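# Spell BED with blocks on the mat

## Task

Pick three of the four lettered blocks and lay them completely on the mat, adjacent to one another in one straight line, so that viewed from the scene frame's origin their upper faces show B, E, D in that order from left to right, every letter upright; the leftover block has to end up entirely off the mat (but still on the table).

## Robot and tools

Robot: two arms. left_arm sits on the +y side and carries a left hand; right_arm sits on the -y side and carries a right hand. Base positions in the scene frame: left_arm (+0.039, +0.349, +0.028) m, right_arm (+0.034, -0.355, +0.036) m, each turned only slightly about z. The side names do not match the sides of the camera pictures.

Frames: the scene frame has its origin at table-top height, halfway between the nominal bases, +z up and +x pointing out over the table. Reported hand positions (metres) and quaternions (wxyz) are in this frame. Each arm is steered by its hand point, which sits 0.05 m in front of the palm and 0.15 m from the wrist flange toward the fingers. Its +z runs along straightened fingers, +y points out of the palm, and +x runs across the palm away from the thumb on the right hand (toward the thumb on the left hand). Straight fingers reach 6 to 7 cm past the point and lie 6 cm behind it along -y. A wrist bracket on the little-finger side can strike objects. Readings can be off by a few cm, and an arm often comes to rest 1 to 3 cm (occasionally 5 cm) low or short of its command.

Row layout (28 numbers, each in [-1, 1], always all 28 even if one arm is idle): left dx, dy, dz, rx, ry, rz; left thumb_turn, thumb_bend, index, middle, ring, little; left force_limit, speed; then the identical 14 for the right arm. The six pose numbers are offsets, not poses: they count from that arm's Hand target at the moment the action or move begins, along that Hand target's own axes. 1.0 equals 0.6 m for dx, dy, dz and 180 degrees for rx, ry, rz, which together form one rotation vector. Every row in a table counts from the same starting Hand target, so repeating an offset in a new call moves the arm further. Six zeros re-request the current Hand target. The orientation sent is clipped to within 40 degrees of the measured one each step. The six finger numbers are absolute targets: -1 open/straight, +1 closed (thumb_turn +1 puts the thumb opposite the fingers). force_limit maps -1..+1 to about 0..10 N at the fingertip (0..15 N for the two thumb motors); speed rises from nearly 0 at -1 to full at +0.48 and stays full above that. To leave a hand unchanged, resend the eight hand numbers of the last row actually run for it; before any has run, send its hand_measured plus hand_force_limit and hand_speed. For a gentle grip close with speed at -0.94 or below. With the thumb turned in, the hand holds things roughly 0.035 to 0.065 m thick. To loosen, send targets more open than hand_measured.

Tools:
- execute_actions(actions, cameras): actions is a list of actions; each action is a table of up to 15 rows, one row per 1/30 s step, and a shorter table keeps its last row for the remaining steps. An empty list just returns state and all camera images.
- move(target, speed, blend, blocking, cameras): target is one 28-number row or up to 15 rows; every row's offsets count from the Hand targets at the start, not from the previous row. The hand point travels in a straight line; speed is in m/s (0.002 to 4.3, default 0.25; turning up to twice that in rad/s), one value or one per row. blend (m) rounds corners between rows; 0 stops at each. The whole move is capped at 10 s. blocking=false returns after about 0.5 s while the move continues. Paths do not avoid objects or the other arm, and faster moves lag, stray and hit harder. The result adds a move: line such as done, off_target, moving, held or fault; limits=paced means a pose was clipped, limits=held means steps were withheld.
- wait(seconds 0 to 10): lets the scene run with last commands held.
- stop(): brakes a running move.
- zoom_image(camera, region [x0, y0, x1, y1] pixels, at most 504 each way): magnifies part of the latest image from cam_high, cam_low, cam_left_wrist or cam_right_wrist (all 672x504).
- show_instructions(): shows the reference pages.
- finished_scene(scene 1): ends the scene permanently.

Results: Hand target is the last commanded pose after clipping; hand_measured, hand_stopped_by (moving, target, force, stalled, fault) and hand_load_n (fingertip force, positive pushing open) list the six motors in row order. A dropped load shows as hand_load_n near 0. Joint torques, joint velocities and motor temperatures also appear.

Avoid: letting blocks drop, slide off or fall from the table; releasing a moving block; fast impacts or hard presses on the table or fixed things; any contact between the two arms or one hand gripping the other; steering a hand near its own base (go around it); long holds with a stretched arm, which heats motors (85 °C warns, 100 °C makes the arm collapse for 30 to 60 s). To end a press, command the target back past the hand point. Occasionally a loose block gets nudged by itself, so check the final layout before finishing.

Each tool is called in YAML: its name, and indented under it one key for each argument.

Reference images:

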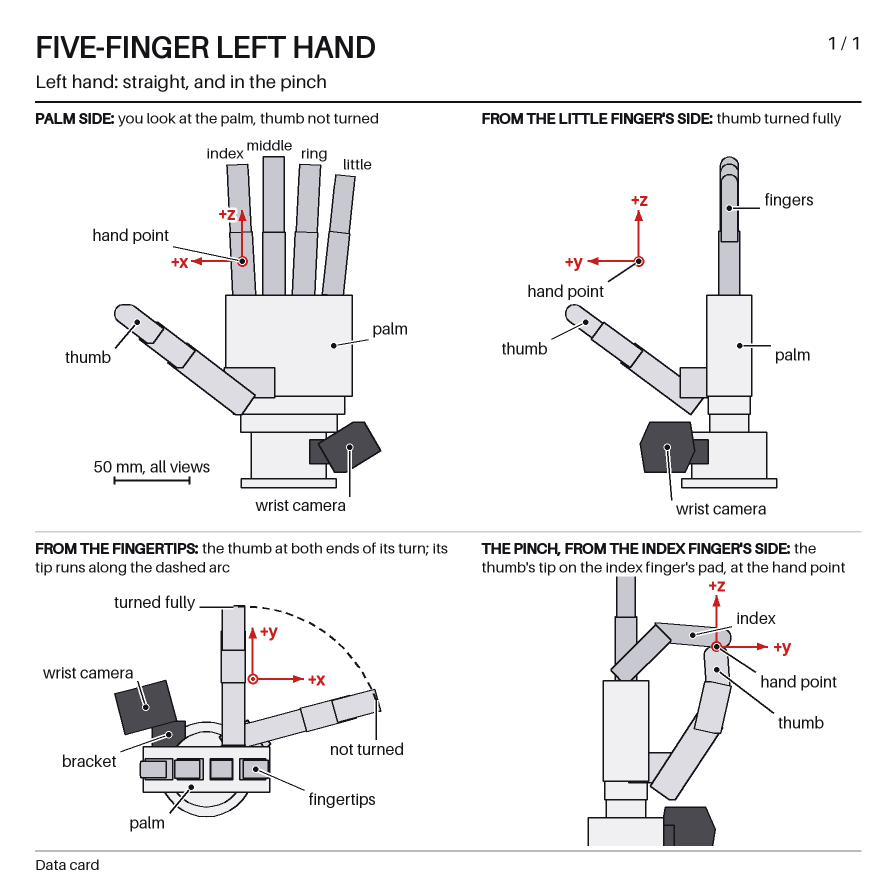

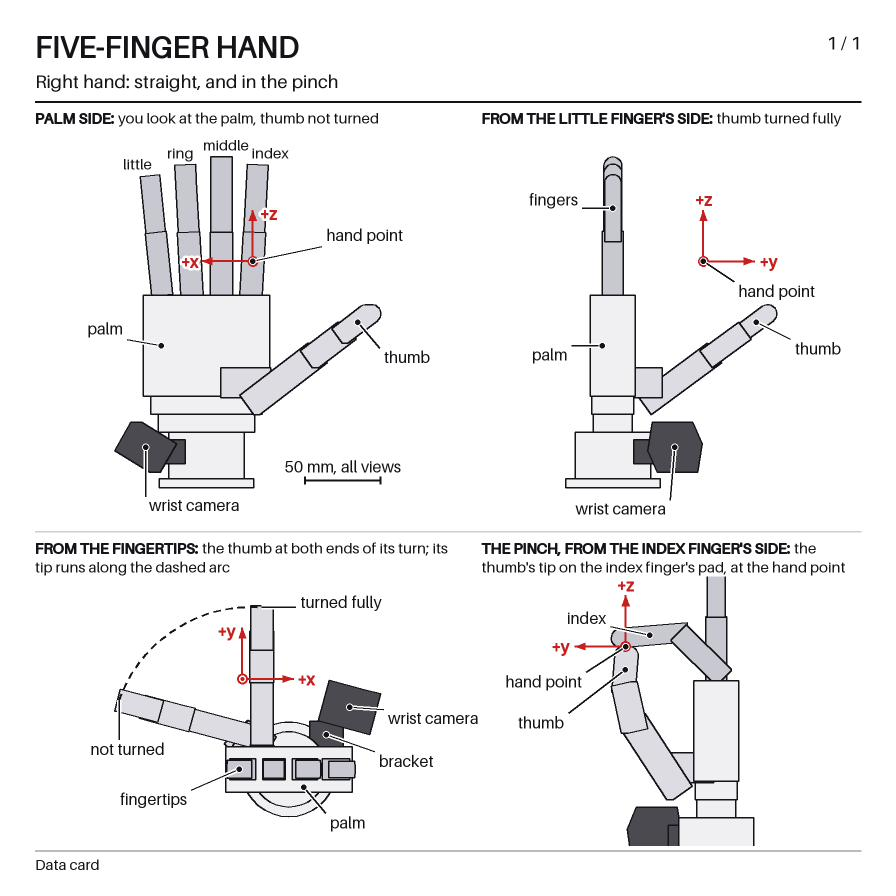

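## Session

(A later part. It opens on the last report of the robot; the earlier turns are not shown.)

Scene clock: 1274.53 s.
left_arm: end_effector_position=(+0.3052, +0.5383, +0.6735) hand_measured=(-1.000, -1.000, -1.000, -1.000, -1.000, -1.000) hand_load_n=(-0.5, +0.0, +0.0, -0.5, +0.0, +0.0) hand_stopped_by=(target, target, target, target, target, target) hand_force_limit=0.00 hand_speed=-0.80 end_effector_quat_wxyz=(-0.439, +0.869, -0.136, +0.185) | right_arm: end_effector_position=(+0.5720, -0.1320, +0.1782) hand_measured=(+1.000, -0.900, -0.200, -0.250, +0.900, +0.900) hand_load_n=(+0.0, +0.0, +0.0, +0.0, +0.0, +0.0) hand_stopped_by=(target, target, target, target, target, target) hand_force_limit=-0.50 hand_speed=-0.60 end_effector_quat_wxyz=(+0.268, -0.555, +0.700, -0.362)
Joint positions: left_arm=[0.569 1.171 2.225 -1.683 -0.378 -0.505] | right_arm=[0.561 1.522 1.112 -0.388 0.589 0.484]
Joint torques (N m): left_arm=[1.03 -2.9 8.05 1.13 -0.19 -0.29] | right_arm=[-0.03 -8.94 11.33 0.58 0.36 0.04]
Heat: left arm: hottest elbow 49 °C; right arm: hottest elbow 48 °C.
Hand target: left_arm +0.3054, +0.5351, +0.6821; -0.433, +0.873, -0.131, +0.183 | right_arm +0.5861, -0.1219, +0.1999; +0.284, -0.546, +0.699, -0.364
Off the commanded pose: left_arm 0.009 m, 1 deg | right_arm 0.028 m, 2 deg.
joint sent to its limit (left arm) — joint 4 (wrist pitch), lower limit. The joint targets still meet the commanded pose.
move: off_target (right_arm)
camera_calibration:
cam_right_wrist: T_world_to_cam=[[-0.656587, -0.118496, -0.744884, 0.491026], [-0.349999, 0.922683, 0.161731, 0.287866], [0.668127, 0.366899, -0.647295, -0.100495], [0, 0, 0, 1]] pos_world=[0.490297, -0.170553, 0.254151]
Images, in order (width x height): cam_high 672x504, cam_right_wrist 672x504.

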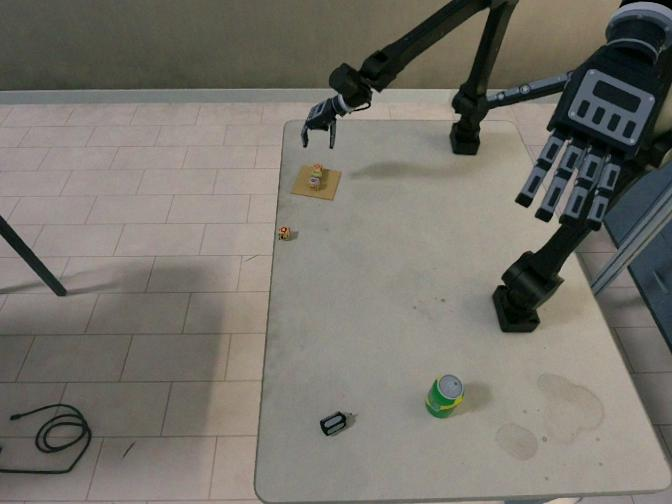

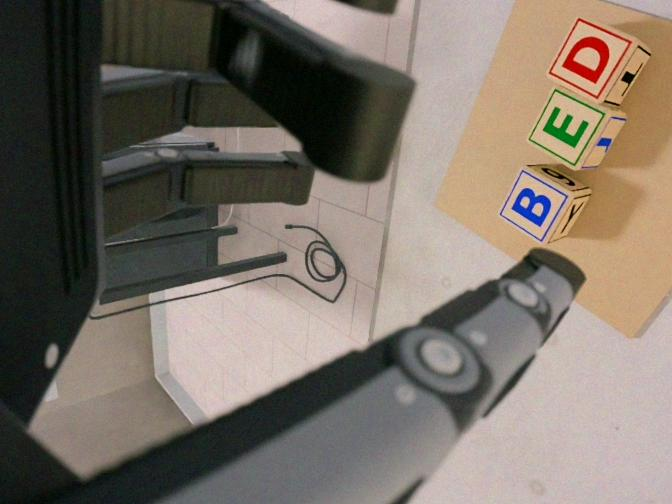

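move:
  target: [0,0,0,0,0,0,-1,-1,-1,-1,-1,-1,0,-0.8,-0.0532,0.1457,0.1497,0,0,0,1,-0.85,-0.2,-0.2,0.9,0.9,-0.5,-0.6]
  speed: 0.12
  cameras: ["cam_right_wrist"]

zoom_image:
  camera: "cam_right_wrist"
  region: [300, 40, 580, 300]

Scene clock: 1326.30 s.
left_arm: end_effector_position=(+0.3052, +0.5383, +0.6735) hand_measured=(-1.000, -1.000, -1.000, -1.000, -1.000, -1.000) hand_load_n=(+0.0, +0.0, +0.0, -0.5, +0.0, +0.0) hand_stopped_by=(target, target, target, target, target, target) hand_force_limit=0.00 hand_speed=-0.80 end_effector_quat_wxyz=(-0.439, +0.869, -0.136, +0.185) | right_arm: end_effector_position=(+0.6091, -0.1059, +0.0673) hand_measured=(+1.000, -0.850, -0.200, -0.200, +0.900, +0.900) hand_load_n=(+0.0, +0.0, +0.0, +0.0, +0.0, +0.0) hand_stopped_by=(target, target, target, target, target, target) hand_force_limit=-0.50 hand_speed=-0.60 end_effector_quat_wxyz=(+0.267, -0.555, +0.700, -0.362)
Joint positions: left_arm=[0.569 1.171 2.225 -1.683 -0.378 -0.505] | right_arm=[0.572 1.782 1.112 -0.134 0.598 0.493]
Joint torques (N m): left_arm=[1.14 -2.96 8.06 1.13 -0.2 -0.29] | right_arm=[0.32 -11.52 7.51 1.73 0.43 0.07]
Motor temperatures (°C): left_arm=[32 32 49 32 33 31] | right_arm=[30 37 50 31 32 32]
Heat: left arm: hottest elbow 49 °C; right arm: hottest elbow 50 °C.
Hand target: left_arm +0.3054, +0.5351, +0.6821; -0.433, +0.873, -0.131, +0.183 | right_arm +0.6166, -0.0967, +0.0768; +0.284, -0.546, +0.699, -0.364
Off the commanded pose: left_arm 0.009 m, 1 deg | right_arm 0.015 m, 2 deg.
joint sent to its limit (left arm) — joint 4 (wrist pitch), lower limit. The joint targets still meet the commanded pose.
move: off_target (right_arm)
camera_calibration:
cam_right_wrist: T_world_to_cam=[[-0.6568, -0.118477, -0.7447, 0.436058], [-0.349003, 0.9232, 0.160934, 0.294159], [0.66844, 0.365604, -0.647706, -0.206944], [0, 0, 0, 1]] pos_world=[0.527395, -0.144245, 0.143354]
Images, in order (width x height): cam_right_wrist 672x504.

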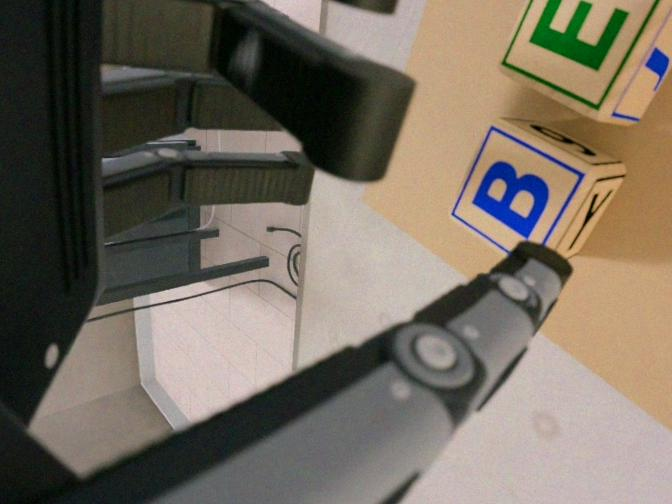

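Scaled by 1.800 from the camera's 672x504 image, which has a finer 960x720 frame.

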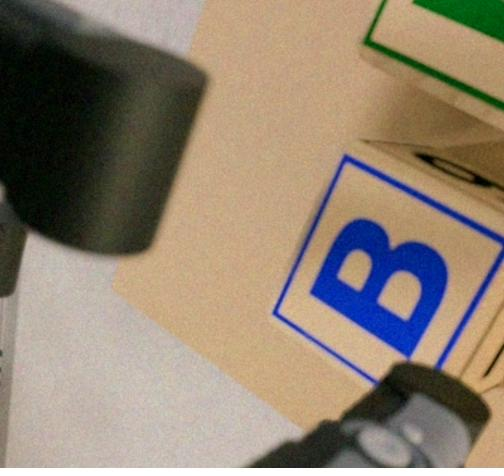

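move:
  target:
    - [0,0,0,0,0,0,-1,-1,-1,-1,-1,-1,0,-0.8,0.0215,0.0375,-0.01,0,0,0,1,-0.85,-0.2,-0.2,0.9,0.9,-0.5,-0.6]
    - [0,0,0,0,0,0,-1,-1,-1,-1,-1,-1,0,-0.8,0.0215,0.0662,0.01,0,0,0,1,-0.85,-0.2,-0.2,0.9,0.9,-0.5,-0.6]
  speed: [0.1,0.07]
  cameras: ["cam_right_wrist"]

zoom_image:
  camera: "cam_right_wrist"
  region: [280, 0, 580, 300]

Scene clock: 1334.80 s.
left_arm: end_effector_position=(+0.3052, +0.5383, +0.6735) hand_measured=(-1.000, -1.000, -1.000, -1.000, -1.000, -1.000) hand_load_n=(+0.0, +0.0, +0.0, +0.0, +0.0, +0.0) hand_stopped_by=(target, target, target, target, target, target) hand_force_limit=0.00 hand_speed=-0.80 end_effector_quat_wxyz=(-0.439, +0.869, -0.136, +0.185) | right_arm: end_effector_position=(+0.5980, -0.1089, +0.0468) hand_measured=(+1.000, -0.850, -0.200, -0.200, +0.900, +0.900) hand_load_n=(+0.0, +0.0, +0.0, +0.0, +0.0, +0.0) hand_stopped_by=(target, target, target, target, target, target) hand_force_limit=-0.50 hand_speed=-0.60 end_effector_quat_wxyz=(+0.281, -0.548, +0.699, -0.364)
Joint positions: left_arm=[0.569 1.171 2.225 -1.683 -0.378 -0.505] | right_arm=[0.577 1.791 1.038 -0.023 0.602 0.499]
Joint torques (N m): left_arm=[1.08 -3.02 8.09 1.11 -0.2 -0.29] | right_arm=[0.38 -10.4 5.6 1.72 0.42 0.06]
Heat: left arm: hottest elbow 49 °C; right arm: hottest elbow 48 °C.
Hand target: left_arm +0.3054, +0.5351, +0.6821; -0.433, +0.873, -0.131, +0.183 | right_arm +0.5960, -0.1049, +0.0408; +0.284, -0.546, +0.699, -0.364
Off the commanded pose: left_arm 0.009 m, 1 deg | right_arm 0.007 m, 0 deg.
joint sent to its limit (left arm) — joint 4 (wrist pitch), lower limit. The joint targets still meet the commanded pose.
move: done
camera_calibration:
cam_right_wrist: T_world_to_cam=[[-0.636594, -0.106727, -0.763778, 0.403214], [-0.352812, 0.920965, 0.16537, 0.298273], [0.685764, 0.374744, -0.623935, -0.222207], [0, 0, 0, 1]] pos_world=[0.5143, -0.148395, 0.119998]
Images, in order (width x height): cam_right_wrist 672x504.

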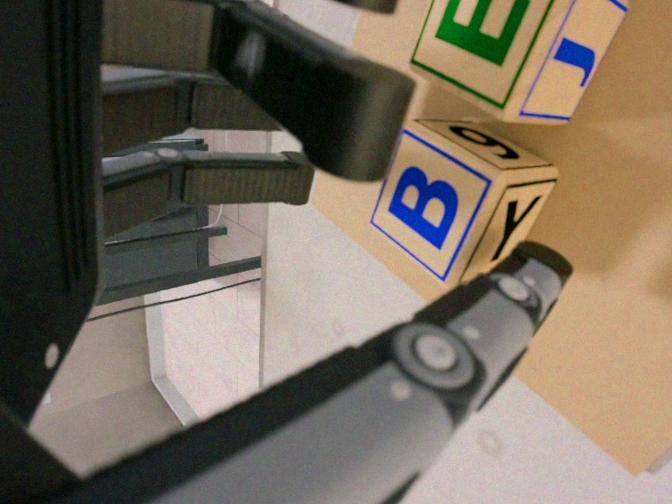

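Scaled by 1.680 from the camera's 672x504 image, which has a finer 960x720 frame.

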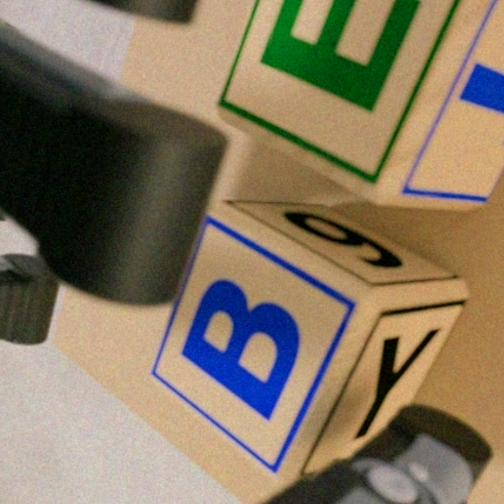

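move:
  target:
    - [0,0,0,0,0,0,-1,-1,-1,-1,-1,-1,0,-0.8,0.0396,-0.0339,0.0136,0,0,0,1,-0.85,-0.2,-0.2,0.9,0.9,-0.5,-0.6]
    - [0,0,0,0,0,0,-1,-1,-1,-1,-1,-1,0,-0.8,0,-0.0164,-0.0115,0,0,0,1,-0.85,-0.2,-0.2,0.9,0.9,-0.5,-0.6]
  speed: [0.1,0.07]
  cameras: ["cam_right_wrist"]

zoom_image:
  camera: "cam_right_wrist"
  region: [280, 0, 580, 300]

Scene clock: 1360.20 s.
left_arm: end_effector_position=(+0.3052, +0.5383, +0.6735) hand_measured=(-1.000, -1.000, -1.000, -1.000, -1.000, -1.000) hand_load_n=(+0.0, +0.0, +0.0, -0.5, +0.0, +0.0) hand_stopped_by=(target, target, target, target, target, target) hand_force_limit=0.00 hand_speed=-0.80 end_effector_quat_wxyz=(-0.439, +0.869, -0.136, +0.185) | right_arm: end_effector_position=(+0.5962, -0.1043, +0.0470) hand_measured=(+1.000, -0.850, -0.200, -0.200, +0.900, +0.900) hand_load_n=(+0.0, +0.0, +0.0, +0.0, +0.0, +0.0) hand_stopped_by=(target, target, target, target, target, target) hand_force_limit=-0.50 hand_speed=-0.60 end_effector_quat_wxyz=(+0.282, -0.551, +0.696, -0.364)
Joint positions: left_arm=[0.569 1.171 2.225 -1.683 -0.378 -0.505] | right_arm=[0.585 1.791 1.038 -0.021 0.602 0.497]
Joint torques (N m): left_arm=[0.97 -2.96 8.08 1.13 -0.19 -0.29] | right_arm=[-0.32 -12.04 6.23 0.58 0.42 0.06]
Motor temperatures (°C): left_arm=[32 32 49 32 33 31] | right_arm=[30 38 45 31 32 32]
Heat: left arm: hottest elbow 49 °C; right arm: hottest elbow 45 °C.
Hand target: left_arm +0.3054, +0.5351, +0.6821; -0.433, +0.873, -0.131, +0.183 | right_arm +0.5960, -0.1049, +0.0529; +0.284, -0.546, +0.699, -0.364
Off the commanded pose: left_arm 0.009 m, 1 deg | right_arm 0.006 m, 1 deg.
joint sent to its limit (left arm) — joint 4 (wrist pitch), lower limit. The joint targets still meet the commanded pose.
move: done
camera_calibration:
cam_right_wrist: T_world_to_cam=[[-0.6348, -0.112336, -0.764467, 0.40112], [-0.360956, 0.917897, 0.164849, 0.297881], [0.683184, 0.380585, -0.623229, -0.220535], [0, 0, 0, 1]] pos_world=[0.512819, -0.144432, 0.120093]
Images, in order (width x height): cam_right_wrist 672x504.

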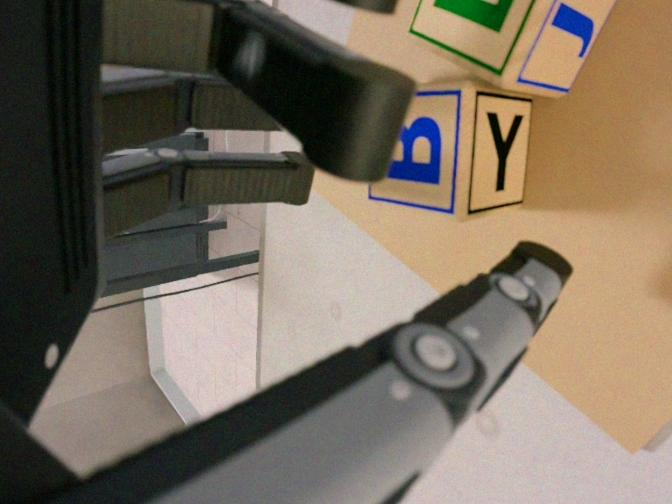

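Scaled by 1.680 from the camera's 672x504 image, which has a finer 960x720 frame.

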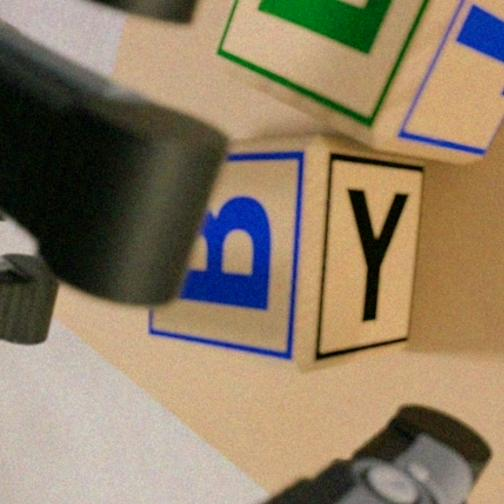

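move:
  target:
    - [0,0,0,0,0,0,-1,-1,-1,-1,-1,-1,0,-0.8,-0.033,-0.0058,-0.035,0,0,0,1,-0.85,-0.2,-0.2,0.9,0.9,-0.5,-0.6]
    - [0,0,0,0,0,0,-1,-1,-1,-1,-1,-1,0,-0.8,0.0198,-0.0203,-0.0145,0,0,0,1,-0.85,-0.2,-0.2,0.9,0.9,-0.5,-0.6]
  speed: [0.1,0.06]
  cameras: ["cam_right_wrist"]

zoom_image:
  camera: "cam_right_wrist"
  region: [300, 0, 600, 300]

Scene clock: 1388.40 s.
left_arm: end_effector_position=(+0.3052, +0.5383, +0.6735) hand_measured=(-1.000, -1.000, -1.000, -1.000, -1.000, -1.000) hand_load_n=(+0.0, +0.0, -0.5, +0.0, +0.0, +0.0) hand_stopped_by=(target, target, target, target, target, target) hand_force_limit=0.00 hand_speed=-0.80 end_effector_quat_wxyz=(-0.439, +0.869, -0.136, +0.185) | right_arm: end_effector_position=(+0.5908, -0.1161, +0.0580) hand_measured=(+1.000, -0.850, -0.200, -0.200, +0.900, +0.900) hand_load_n=(+0.0, +0.0, +0.0, +0.0, +0.0, +0.0) hand_stopped_by=(target, target, target, target, target, target) hand_force_limit=-0.50 hand_speed=-0.60 end_effector_quat_wxyz=(+0.272, -0.550, +0.702, -0.362)
Joint positions: left_arm=[0.569 1.171 2.225 -1.683 -0.378 -0.505] | right_arm=[0.571 1.753 1.031 -0.075 0.598 0.502]
Joint torques (N m): left_arm=[1.03 -2.96 8.09 1.14 -0.19 -0.29] | right_arm=[-0.56 -12.1 5.71 1.73 0.15 -0.09]
Heat: left arm: hottest elbow 49 °C; right arm: hottest elbow 43 °C.
Hand target: left_arm +0.3054, +0.5351, +0.6821; -0.433, +0.873, -0.131, +0.183 | right_arm +0.5930, -0.1163, +0.0678; +0.284, -0.546, +0.699, -0.364
Off the commanded pose: left_arm 0.009 m, 1 deg | right_arm 0.010 m, 1 deg.
joint sent to its limit (left arm) — joint 4 (wrist pitch), lower limit. The joint targets still meet the commanded pose.
move: done
camera_calibration:
cam_right_wrist: T_world_to_cam=[[-0.6509, -0.107228, -0.751553, 0.414089], [-0.345556, 0.923321, 0.167542, 0.296349], [0.675959, 0.368756, -0.638043, -0.201662], [0, 0, 0, 1]] pos_world=[0.508251, -0.154859, 0.132889]
Images, in order (width x height): cam_right_wrist 672x504.

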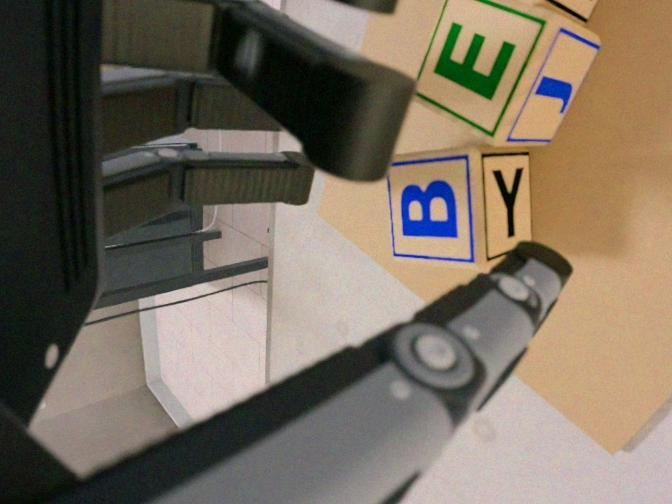

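Scaled by 1.680 from the camera's 672x504 image, which has a finer 960x720 frame.

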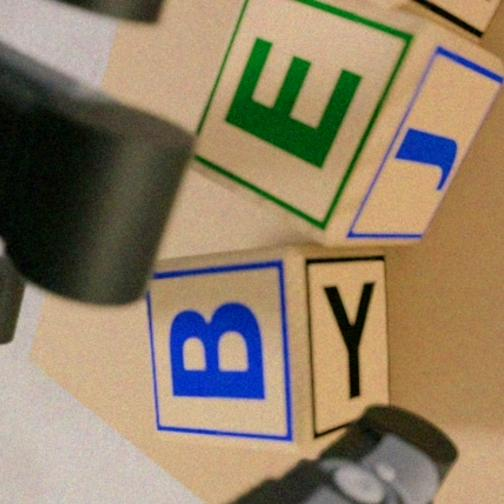

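move:
  target: [0,0,0,0,0,0,-1,-1,-1,-1,-1,-1,0,-0.8,0.0058,0.0483,0.0242,0,-0.0364,-0.0255,1,-0.9,-0.2,-0.2,0.9,0.9,-0.5,-0.6]
  speed: 0.06
  cameras: ["cam_right_wrist"]

zoom_image:
  camera: "cam_right_wrist"
  region: [280, 0, 580, 300]

Scene clock: 1403.77 s.
left_arm: end_effector_position=(+0.3052, +0.5383, +0.6735) hand_measured=(-1.000, -1.000, -1.000, -1.000, -1.000, -1.000) hand_load_n=(-0.5, +0.0, +0.0, +0.0, +0.0, +0.0) hand_stopped_by=(target, target, target, target, target, target) hand_force_limit=0.00 hand_speed=-0.80 end_effector_quat_wxyz=(-0.439, +0.869, -0.136, +0.185) | right_arm: end_effector_position=(+0.5869, -0.1144, +0.0422) hand_measured=(+1.000, -0.900, -0.200, -0.200, +0.900, +0.900) hand_load_n=(+0.0, +0.0, +0.0, +0.0, +0.0, +0.0) hand_stopped_by=(target, target, target, target, target, target) hand_force_limit=-0.50 hand_speed=-0.60 end_effector_quat_wxyz=(-0.310, +0.593, -0.660, +0.342)
Joint positions: left_arm=[0.569 1.171 2.225 -1.683 -0.378 -0.505] | right_arm=[0.543 1.759 0.955 0.104 0.47 0.368]
Joint torques (N m): left_arm=[0.97 -2.9 8.09 1.11 -0.18 -0.28] | right_arm=[-0.97 -9.76 5.45 1.89 0.06 -0.1]
Heat: left arm: hottest elbow 49 °C; right arm: hottest elbow 42 °C.
Hand target: left_arm +0.3054, +0.5351, +0.6821; -0.433, +0.873, -0.131, +0.183 | right_arm +0.5876, -0.1187, +0.0359; +0.309, -0.594, +0.659, -0.343
Off the commanded pose: left_arm 0.009 m, 1 deg | right_arm 0.008 m, 0 deg.
joint sent to its limit (left arm) — joint 4 (wrist pitch), lower limit. The joint targets still meet the commanded pose.
move: done
camera_calibration:
cam_right_wrist: T_world_to_cam=[[-0.612488, -0.186422, -0.768183, 0.369033], [-0.478102, 0.86126, 0.172191, 0.366513], [0.629505, 0.472734, -0.616641, -0.171453], [0, 0, 0, 1]] pos_world=[0.50919, -0.165815, 0.114649]
Images, in order (width x height): cam_right_wrist 672x504.

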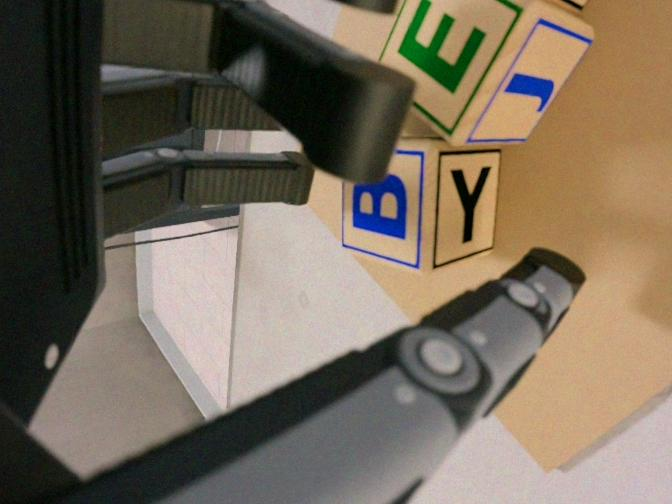

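Scaled by 1.680 from the camera's 672x504 image, which has a finer 960x720 frame.

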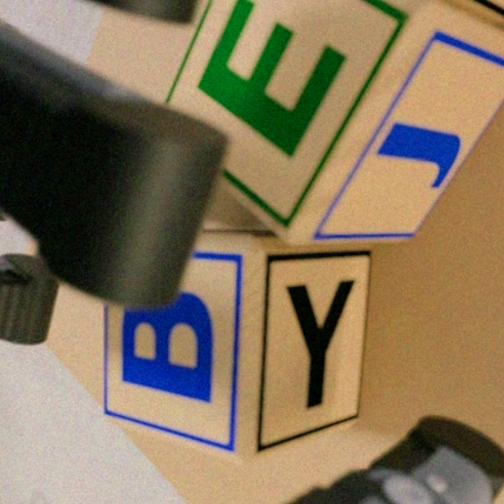

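move:
  target:
    - [0,0,0,0,0,0,-1,-1,-1,-1,-1,-1,0,-0.8,0,0.0191,0.0134,0,0,0,1,-0.9,-0.2,-0.2,0.9,0.9,-0.5,-0.6]
    - [0,0,0,0,0,0,-1,-1,-1,-1,-1,-1,0,-0.8,0,0.0191,0.0134,0,0,0,1,-0.52,0.22,0.24,0.9,0.9,-0.5,-0.9]
  speed: [0.06,0.06]
  cameras: ["cam_right_wrist"]

zoom_image:
  camera: "cam_right_wrist"
  region: [280, 0, 580, 300]

Scene clock: 1413.77 s.
left_arm: end_effector_position=(+0.3052, +0.5383, +0.6735) hand_measured=(-1.000, -1.000, -1.000, -1.000, -1.000, -1.000) hand_load_n=(+0.0, +0.0, +0.0, +0.0, +0.0, +0.0) hand_stopped_by=(target, target, target, target, target, target) hand_force_limit=0.00 hand_speed=-0.80 end_effector_quat_wxyz=(-0.439, +0.869, -0.136, +0.185) | right_arm: end_effector_position=(+0.5869, -0.1144, +0.0274) hand_measured=(+1.000, -0.718, +0.216, +0.162, +0.900, +0.900) hand_load_n=(-0.5, +8.0, +3.5, +2.5, +0.0, +0.0) hand_stopped_by=(target, force, force, force, target, target) hand_force_limit=-0.50 hand_speed=-0.90 end_effector_quat_wxyz=(-0.309, +0.594, -0.660, +0.342)
Joint positions: left_arm=[0.569 1.171 2.225 -1.683 -0.378 -0.505] | right_arm=[0.543 1.791 0.947 0.143 0.469 0.367]
Joint torques (N m): left_arm=[0.91 -3.14 8.06 1.17 -0.2 -0.29] | right_arm=[-0.91 -9.99 5.31 1.84 0.08 -0.1]
Heat: left arm: hottest elbow 49 °C; right arm: hottest elbow 42 °C.
Hand target: left_arm +0.3054, +0.5351, +0.6821; -0.433, +0.873, -0.131, +0.183 | right_arm +0.5876, -0.1187, +0.0218; +0.309, -0.594, +0.659, -0.343
Off the commanded pose: left_arm 0.009 m, 1 deg | right_arm 0.007 m, 0 deg.
joint sent to its limit (left arm) — joint 4 (wrist pitch), lower limit. The joint targets still meet the commanded pose.
move: done
camera_calibration:
cam_right_wrist: T_world_to_cam=[[-0.612731, -0.187992, -0.767606, 0.357615], [-0.47898, 0.860911, 0.171496, 0.369553], [0.628601, 0.472749, -0.617551, -0.180026], [0, 0, 0, 1]] pos_world=[0.509295, -0.165816, 0.0999554]
Images, in order (width x height): cam_right_wrist 672x504.

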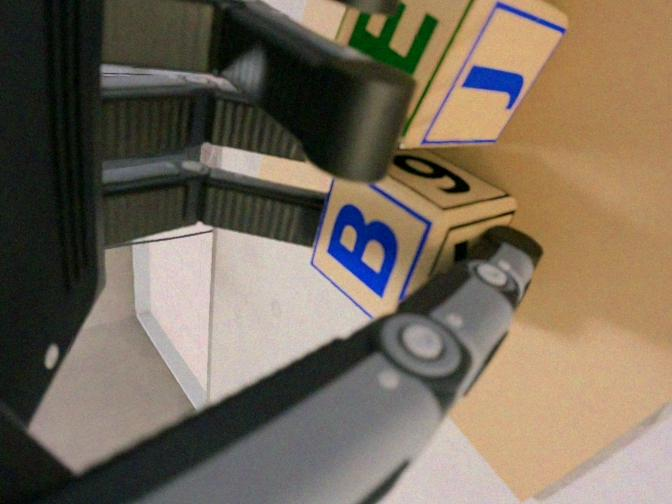

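Scaled by 1.680 from the camera's 672x504 image, which has a finer 960x720 frame.

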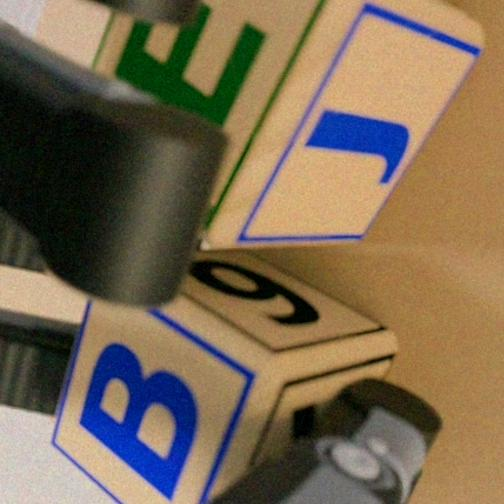

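move:
  target: [0,0,0,0,0,0,-1,-1,-1,-1,-1,-1,0,-0.8,0.0025,-0.1023,-0.0172,0,0.0364,0.0255,1,-0.52,0.22,0.24,0.9,0.9,-0.5,-0.9]
  speed: 0.08
  cameras: ["cam_right_wrist", "cam_high"]

zoom_image:
  camera: "cam_right_wrist"
  region: [280, 0, 580, 300]

Scene clock: 1434.47 s.
left_arm: end_effector_position=(+0.3052, +0.5383, +0.6735) hand_measured=(-1.000, -1.000, -1.000, -1.000, -1.000, -1.000) hand_load_n=(-0.5, +0.0, +0.0, +0.0, +0.0, +0.0) hand_stopped_by=(target, target, target, target, target, target) hand_force_limit=0.00 hand_speed=-0.80 end_effector_quat_wxyz=(-0.439, +0.869, -0.136, +0.185) | right_arm: end_effector_position=(+0.5929, -0.1289, +0.0505) hand_measured=(+1.000, -0.718, +0.216, +0.162, +0.900, +0.900) hand_load_n=(-0.5, +8.0, +3.5, +2.5, +0.0, +0.0) hand_stopped_by=(target, force, force, force, target, target) hand_force_limit=-0.50 hand_speed=-0.90 end_effector_quat_wxyz=(+0.263, -0.564, +0.696, -0.358)
Joint positions: left_arm=[0.569 1.171 2.225 -1.683 -0.378 -0.505] | right_arm=[0.543 1.76 1.027 -0.067 0.567 0.457]
Joint torques (N m): left_arm=[0.97 -3.02 8.06 1.14 -0.19 -0.3] | right_arm=[-0.85 -11.87 9.81 0.58 0.42 0.07]
Heat: left arm: hottest elbow 49 °C; right arm: hottest elbow 41 °C.
Hand target: left_arm +0.3054, +0.5351, +0.6821; -0.433, +0.873, -0.131, +0.183 | right_arm +0.6142, -0.1229, +0.0781; +0.284, -0.546, +0.699, -0.364
Off the commanded pose: left_arm 0.009 m, 1 deg | right_arm 0.035 m, 3 deg.
joint sent to its limit (left arm) — joint 4 (wrist pitch), lower limit. The joint targets still meet the commanded pose.
move: off_target (right_arm)
camera_calibration:
cam_right_wrist: T_world_to_cam=[[-0.665846, -0.133747, -0.734004, 0.412928], [-0.360688, 0.918902, 0.159758, 0.319007], [0.653111, 0.37112, -0.660088, -0.188144], [0, 0, 0, 1]] pos_world=[0.512887, -0.168085, 0.127935]
Images, in order (width x height): cam_high 672x504, cam_right_wrist 672x504.

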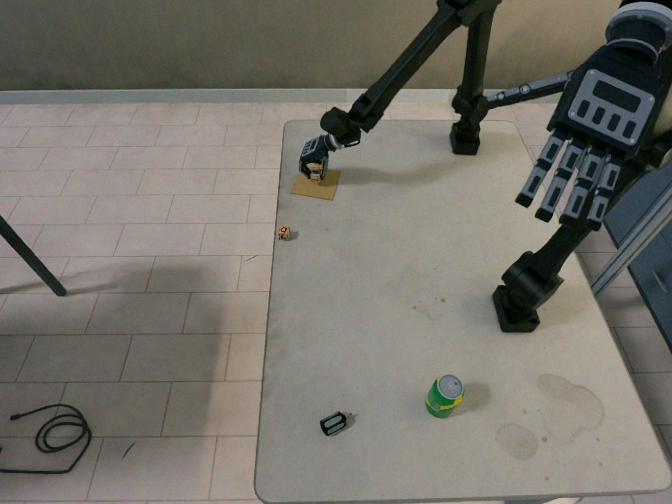

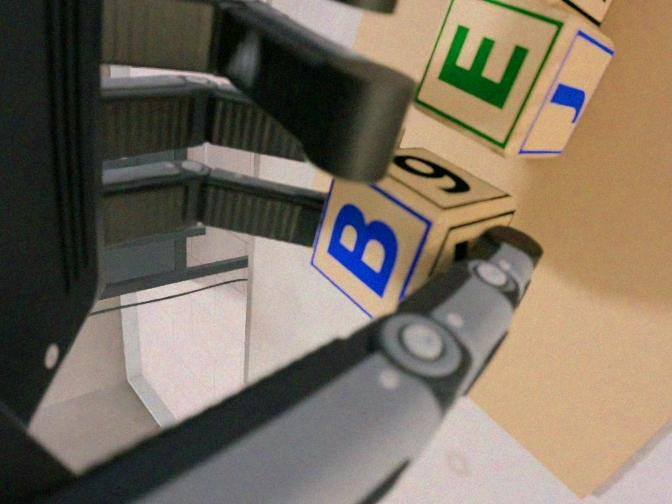

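Scaled by 1.680 from the camera's 672x504 image, which has a finer 960x720 frame.

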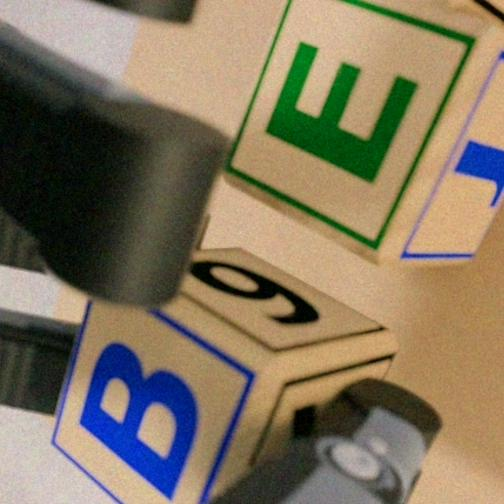

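execute_actions:
  actions: []

Scene clock: 1466.60 s.
left_arm: end_effector_position=(+0.3052, +0.5383, +0.6735) hand_measured=(-1.000, -1.000, -1.000, -1.000, -1.000, -1.000) hand_load_n=(+0.0, +0.0, +0.0, -0.5, +0.5, +0.0) hand_stopped_by=(target, target, target, target, target, target) hand_force_limit=0.00 hand_speed=-0.80 end_effector_quat_wxyz=(-0.439, +0.869, -0.136, +0.185) | right_arm: end_effector_position=(+0.5929, -0.1289, +0.0505) hand_measured=(+1.000, -0.718, +0.216, +0.162, +0.900, +0.900) hand_load_n=(-0.5, +8.0, +3.5, +2.5, +0.0, +0.0) hand_stopped_by=(target, force, force, force, target, target) hand_force_limit=-0.50 hand_speed=-0.90 end_effector_quat_wxyz=(+0.263, -0.564, +0.696, -0.358)
Joint positions: left_arm=[0.569 1.171 2.225 -1.683 -0.378 -0.505] | right_arm=[0.543 1.76 1.027 -0.067 0.567 0.457]
Joint velocities: within noise
Joint torques (N m): left_arm=[1.03 -3.02 8.08 1.11 -0.18 -0.28] | right_arm=[-0.91 -11.87 9.83 0.58 0.42 0.07]
Motor temperatures (°C): left_arm=[32 31 49 32 33 31] | right_arm=[30 37 42 31 32 32]
Heat: left arm: hottest elbow 49 °C; right arm: hottest elbow 42 °C.
Hand target: left_arm +0.3054, +0.5351, +0.6821; -0.433, +0.873, -0.131, +0.183 | right_arm +0.6142, -0.1229, +0.0781; +0.284, -0.546, +0.699, -0.364
Off the commanded pose: left_arm 0.009 m, 1 deg | right_arm 0.035 m, 3 deg.
camera_calibration:
cam_left_wrist: T_world_to_cam=[[0.316258, 0.437411, 0.841815, -0.900449], [0.487869, -0.836018, 0.251114, 0.131169], [0.813612, 0.331279, -0.477797, 0.00426005], [0, 0, 0, 1]] pos_world=[0.217315, 0.502115, 0.727108]
cam_right_wrist: T_world_to_cam=[[-0.665784, -0.133002, -0.734195, 0.413056], [-0.360317, 0.918958, 0.160271, 0.318669], [0.653379, 0.371249, -0.65975, -0.188341], [0, 0, 0, 1]] pos_world=[0.512886, -0.167985, 0.127933]

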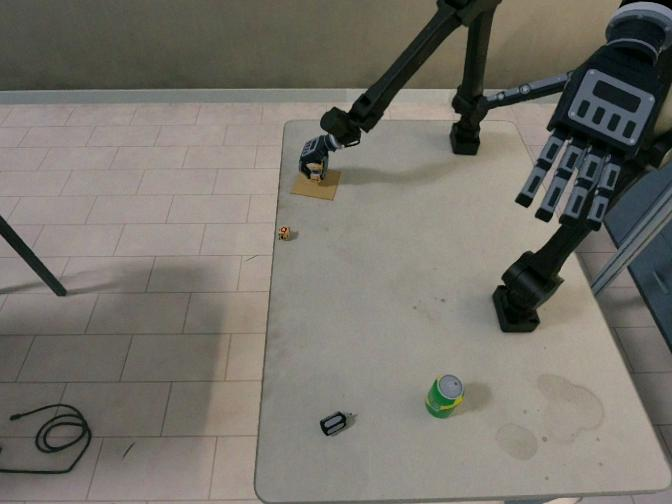

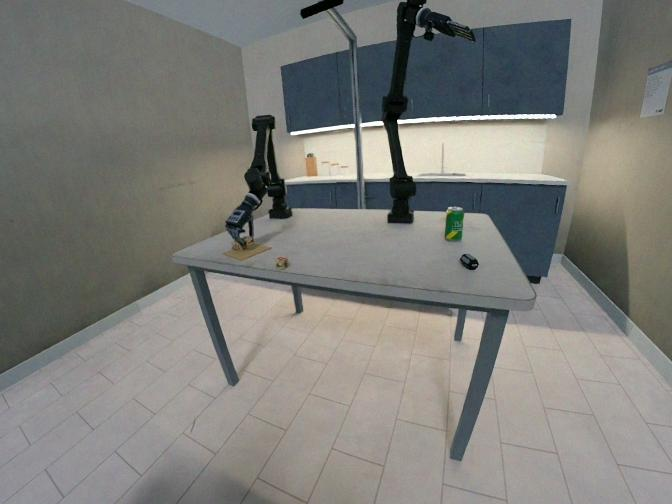

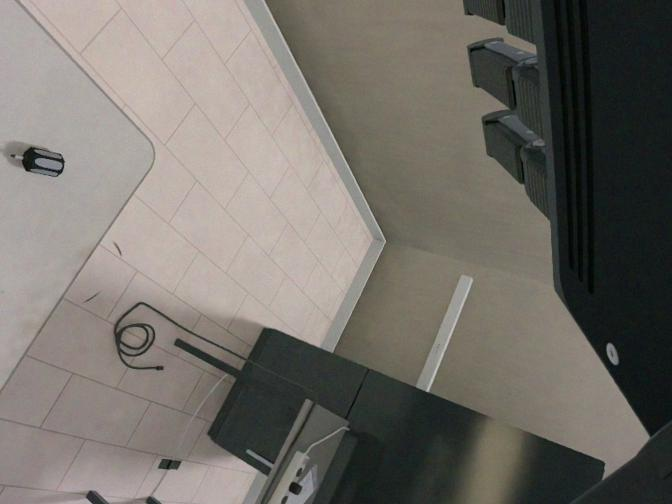

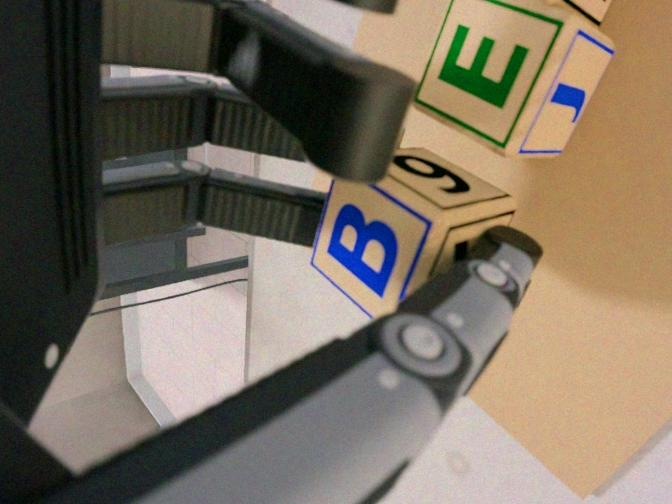

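zoom_image:
  camera: "cam_right_wrist"
  region: [300, 0, 660, 350]

zoom_image:
  camera: "cam_high"
  region: [280, 140, 360, 210]

Scaled by 1.400 from the camera's 672x504 image, which has a finer 960x720 frame.

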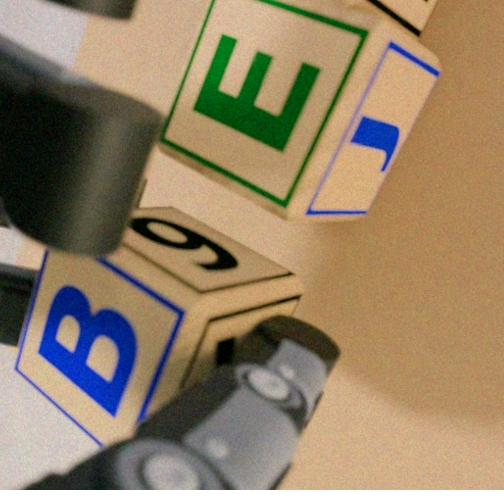

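Scaled by 6.300 from the camera's 672x504 image, which has a finer 960x720 frame.

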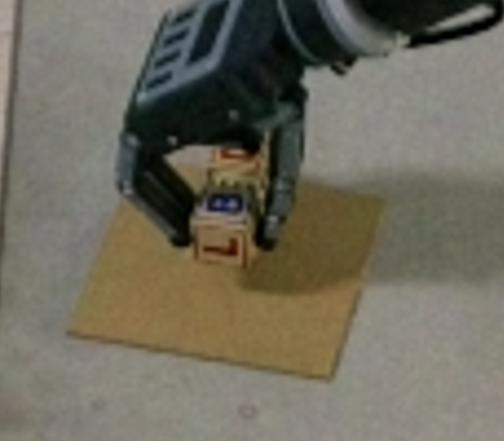

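move:
  target: [0,0,0,0,0,0,-1,-1,-1,-1,-1,-1,0,-0.8,0.02466,-0.00057,0.0008,0,0,0,1,-0.52,0.22,0.24,0.9,0.9,-0.5,-0.9]
  speed: 0.05
  cameras: ["cam_right_wrist"]

Scene clock: 1497.90 s.
left_arm: end_effector_position=(+0.3052, +0.5383, +0.6735) hand_measured=(-1.000, -1.000, -1.000, -1.000, -1.000, -1.000) hand_load_n=(+0.0, +0.0, +0.0, +0.0, -0.5, +0.0) hand_stopped_by=(target, target, target, target, target, target) hand_force_limit=0.00 hand_speed=-0.80 end_effector_quat_wxyz=(-0.439, +0.869, -0.136, +0.185) | right_arm: end_effector_position=(+0.5987, -0.1398, +0.0571) hand_measured=(+1.000, -0.718, +0.216, +0.162, +0.900, +0.900) hand_load_n=(+0.0, +8.0, +3.5, +2.5, +0.5, +0.0) hand_stopped_by=(target, force, force, force, target, target) hand_force_limit=-0.50 hand_speed=-0.90 end_effector_quat_wxyz=(+0.265, -0.556, +0.701, -0.359)
Joint positions: left_arm=[0.569 1.171 2.225 -1.683 -0.378 -0.505] | right_arm=[0.52 1.748 1.027 -0.067 0.558 0.455]
Joint torques (N m): left_arm=[1.08 -2.96 8.08 1.11 -0.19 -0.29] | right_arm=[-0.79 -12.22 7.69 1.31 0.14 -0.09]
Heat: left arm: hottest elbow 49 °C; right arm: hottest elbow 43 °C.
Hand target: left_arm +0.3054, +0.5351, +0.6821; -0.433, +0.873, -0.131, +0.183 | right_arm +0.6111, -0.1373, +0.0780; +0.284, -0.546, +0.699, -0.364
Off the commanded pose: left_arm 0.009 m, 1 deg | right_arm 0.025 m, 2 deg.
joint sent to its limit (left arm) — joint 4 (wrist pitch), lower limit. The joint targets still meet the commanded pose.
move: off_target (right_arm)
camera_calibration:
cam_right_wrist: T_world_to_cam=[[-0.662187, -0.115655, -0.740359, 0.421035], [-0.34703, 0.92301, 0.166201, 0.321998], [0.664137, 0.366983, -0.651341, -0.191182], [0, 0, 0, 1]] pos_world=[0.517518, -0.178352, 0.133677]
Images, in order (width x height): cam_right_wrist 672x504.

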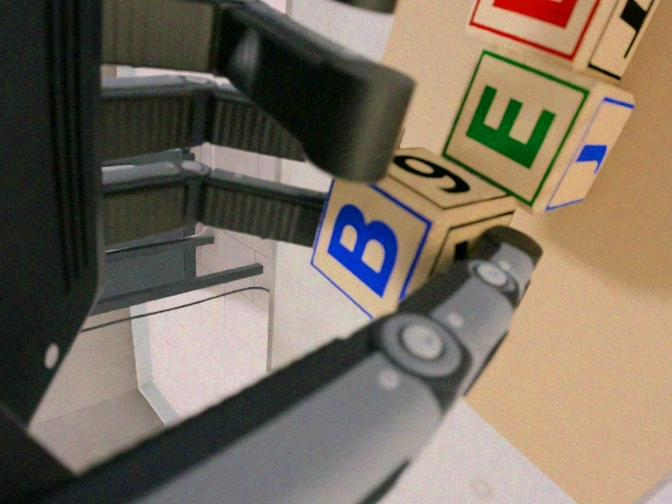

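move:
  target: [0,0,0,0,0,0,-1,-1,-1,-1,-1,-1,0,-0.8,-0.0012,0.04455,0.01195,0,0,0,1,-0.52,0.22,0.24,0.9,0.9,-0.5,-0.9]
  speed: 0.05
  cameras: ["cam_right_wrist"]

Scene clock: 1513.77 s.
left_arm: end_effector_position=(+0.3052, +0.5383, +0.6735) hand_measured=(-1.000, -1.000, -1.000, -1.000, -1.000, -1.000) hand_load_n=(+0.0, +0.0, +0.0, +0.0, +0.0, +0.0) hand_stopped_by=(target, target, target, target, target, target) hand_force_limit=0.00 hand_speed=-0.80 end_effector_quat_wxyz=(-0.439, +0.869, -0.136, +0.185) | right_arm: end_effector_position=(+0.6031, -0.1381, +0.0569) hand_measured=(+1.000, -0.718, +0.216, +0.162, +0.900, +0.900) hand_load_n=(+0.0, +8.0, +3.5, +2.0, +0.5, +0.0) hand_stopped_by=(target, force, force, force, target, target) hand_force_limit=-0.50 hand_speed=-0.90 end_effector_quat_wxyz=(+0.280, -0.547, +0.700, -0.363)
Joint positions: left_arm=[0.569 1.171 2.225 -1.683 -0.378 -0.505] | right_arm=[0.52 1.753 1.013 -0.012 0.56 0.455]
Joint torques (N m): left_arm=[1.03 -2.96 8.08 1.14 -0.2 -0.28] | right_arm=[0.26 -10.05 5.74 1.8 0.4 0.03]
Heat: left arm: hottest elbow 49 °C; right arm: hottest elbow 43 °C.
Hand target: left_arm +0.3054, +0.5351, +0.6821; -0.433, +0.873, -0.131, +0.183 | right_arm +0.6020, -0.1344, +0.0519; +0.284, -0.546, +0.699, -0.364
Off the commanded pose: left_arm 0.009 m, 1 deg | right_arm 0.006 m, 0 deg.
joint sent to its limit (left arm) — joint 4 (wrist pitch), lower limit. The joint targets still meet the commanded pose.
move: done
camera_calibration:
cam_right_wrist: T_world_to_cam=[[-0.637744, -0.104066, -0.763186, 0.412128], [-0.351445, 0.920994, 0.168095, 0.324221], [0.685397, 0.37542, -0.623932, -0.208088], [0, 0, 0, 1]] pos_world=[0.519401, -0.177597, 0.130198]
Images, in order (width x height): cam_right_wrist 672x504.

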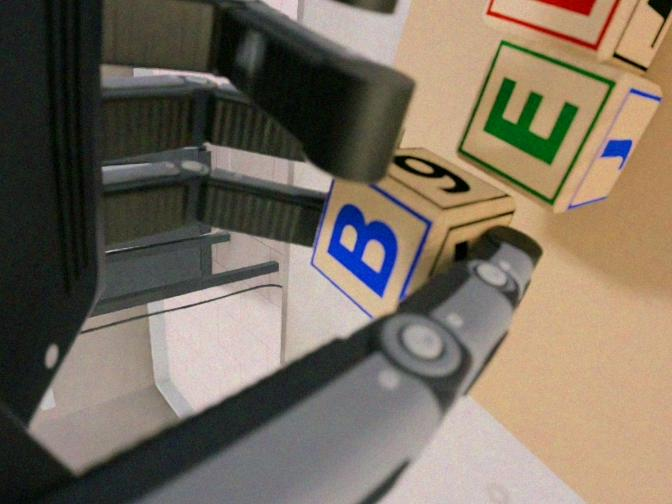

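move:
  target: [0,0,0,0,0,0,-1,-1,-1,-1,-1,-1,0,-0.8,0.00564,0.02937,-0.00708,0,0,0,1,-0.52,0.22,0.24,0.9,0.9,-0.5,-0.9]
  speed: 0.05
  cameras: ["cam_right_wrist"]

Scene clock: 1519.87 s.
left_arm: end_effector_position=(+0.3052, +0.5383, +0.6735) hand_measured=(-1.000, -1.000, -1.000, -1.000, -1.000, -1.000) hand_load_n=(+0.0, +0.0, +0.0, +0.0, +0.0, +0.0) hand_stopped_by=(target, target, target, target, target, target) hand_force_limit=0.00 hand_speed=-0.80 end_effector_quat_wxyz=(-0.439, +0.869, -0.136, +0.185) | right_arm: end_effector_position=(+0.5894, -0.1380, +0.0443) hand_measured=(+1.000, -0.718, +0.216, +0.162, +0.900, +0.900) hand_load_n=(+0.0, +8.0, +3.5, +2.5, +0.0, +0.0) hand_stopped_by=(target, force, force, force, target, target) hand_force_limit=-0.50 hand_speed=-0.90 end_effector_quat_wxyz=(+0.280, -0.549, +0.699, -0.364)
Joint positions: left_arm=[0.569 1.171 2.225 -1.683 -0.378 -0.505] | right_arm=[0.533 1.753 0.969 0.027 0.57 0.461]
Joint torques (N m): left_arm=[0.91 -3.08 8.09 1.11 -0.2 -0.29] | right_arm=[0.26 -9.93 5.48 1.78 0.41 0.07]
Heat: left arm: hottest elbow 49 °C; right arm: hottest elbow 43 °C.
Hand target: left_arm +0.3054, +0.5351, +0.6821; -0.433, +0.873, -0.131, +0.183 | right_arm +0.5881, -0.1345, +0.0400; +0.284, -0.546, +0.699, -0.364
Off the commanded pose: left_arm 0.009 m, 1 deg | right_arm 0.006 m, 1 deg.
joint sent to its limit (left arm) — joint 4 (wrist pitch), lower limit. The joint targets still meet the commanded pose.
move: done
camera_calibration:
cam_right_wrist: T_world_to_cam=[[-0.638225, -0.108374, -0.762184, 0.393356], [-0.353545, 0.920727, 0.165129, 0.322942], [0.683867, 0.374856, -0.625946, -0.205722], [0, 0, 0, 1]] pos_world=[0.505911, -0.177596, 0.117711]
Images, in order (width x height): cam_right_wrist 672x504.

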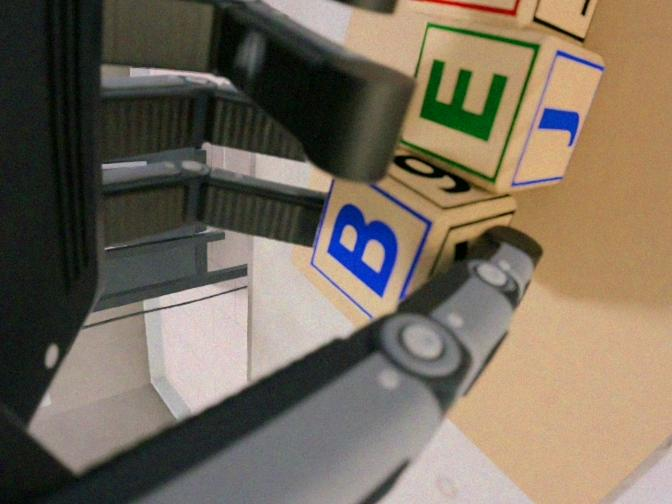

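move:
  target: [0,0,0,0,0,0,-1,-1,-1,-1,-1,-1,0,-0.8,-0.0004,0.02092,0.01662,0,0,0,1,-0.52,0.22,0.24,0.9,0.9,-0.5,-0.9]
  speed: 0.04
  cameras: ["cam_right_wrist"]

Scene clock: 1527.80 s.
left_arm: end_effector_position=(+0.3052, +0.5383, +0.6735) hand_measured=(-1.000, -1.000, -1.000, -1.000, -1.000, -1.000) hand_load_n=(+0.0, +0.0, +0.0, +0.0, +0.0, +0.0) hand_stopped_by=(target, target, target, target, target, target) hand_force_limit=0.00 hand_speed=-0.80 end_effector_quat_wxyz=(-0.439, +0.869, -0.136, +0.185) | right_arm: end_effector_position=(+0.5899, -0.1378, +0.0273) hand_measured=(+1.000, -0.718, +0.216, +0.162, +0.900, +0.900) hand_load_n=(+0.0, +8.0, +4.0, +2.0, +0.0, +0.0) hand_stopped_by=(target, force, force, force, target, target) hand_force_limit=-0.50 hand_speed=-0.90 end_effector_quat_wxyz=(+0.279, -0.549, +0.699, -0.364)
Joint positions: left_arm=[0.569 1.171 2.225 -1.683 -0.378 -0.505] | right_arm=[0.533 1.789 0.961 0.069 0.57 0.461]
Joint torques (N m): left_arm=[0.97 -3.02 8.03 1.16 -0.2 -0.29] | right_arm=[0.15 -10.11 5.3 1.78 0.38 0.06]
Heat: left arm: hottest elbow 49 °C; right arm: hottest elbow 43 °C.
Hand target: left_arm +0.3054, +0.5351, +0.6821; -0.433, +0.873, -0.131, +0.183 | right_arm +0.5892, -0.1345, +0.0241; +0.284, -0.546, +0.699, -0.364
Off the commanded pose: left_arm 0.009 m, 1 deg | right_arm 0.005 m, 1 deg.
joint sent to its limit (left arm) — joint 4 (wrist pitch), lower limit. The joint targets still meet the commanded pose.
move: done
camera_calibration:
cam_right_wrist: T_world_to_cam=[[-0.639155, -0.10858, -0.761375, 0.381326], [-0.352961, 0.920982, 0.164959, 0.325415], [0.683301, 0.37417, -0.626974, -0.216491], [0, 0, 0, 1]] pos_world=[0.506514, -0.177292, 0.100918]
Images, in order (width x height): cam_right_wrist 672x504.

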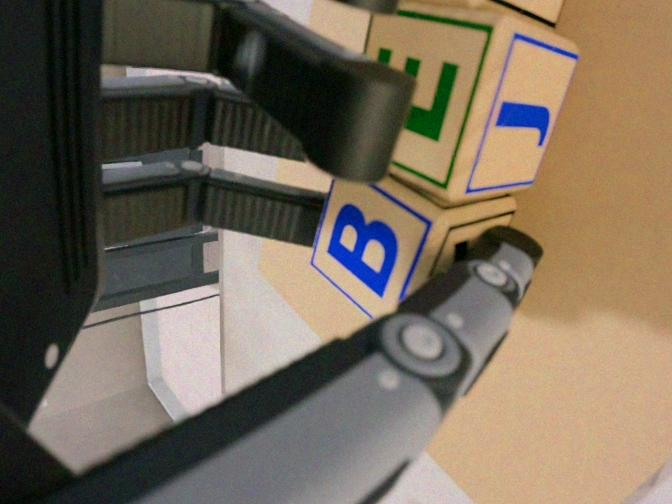

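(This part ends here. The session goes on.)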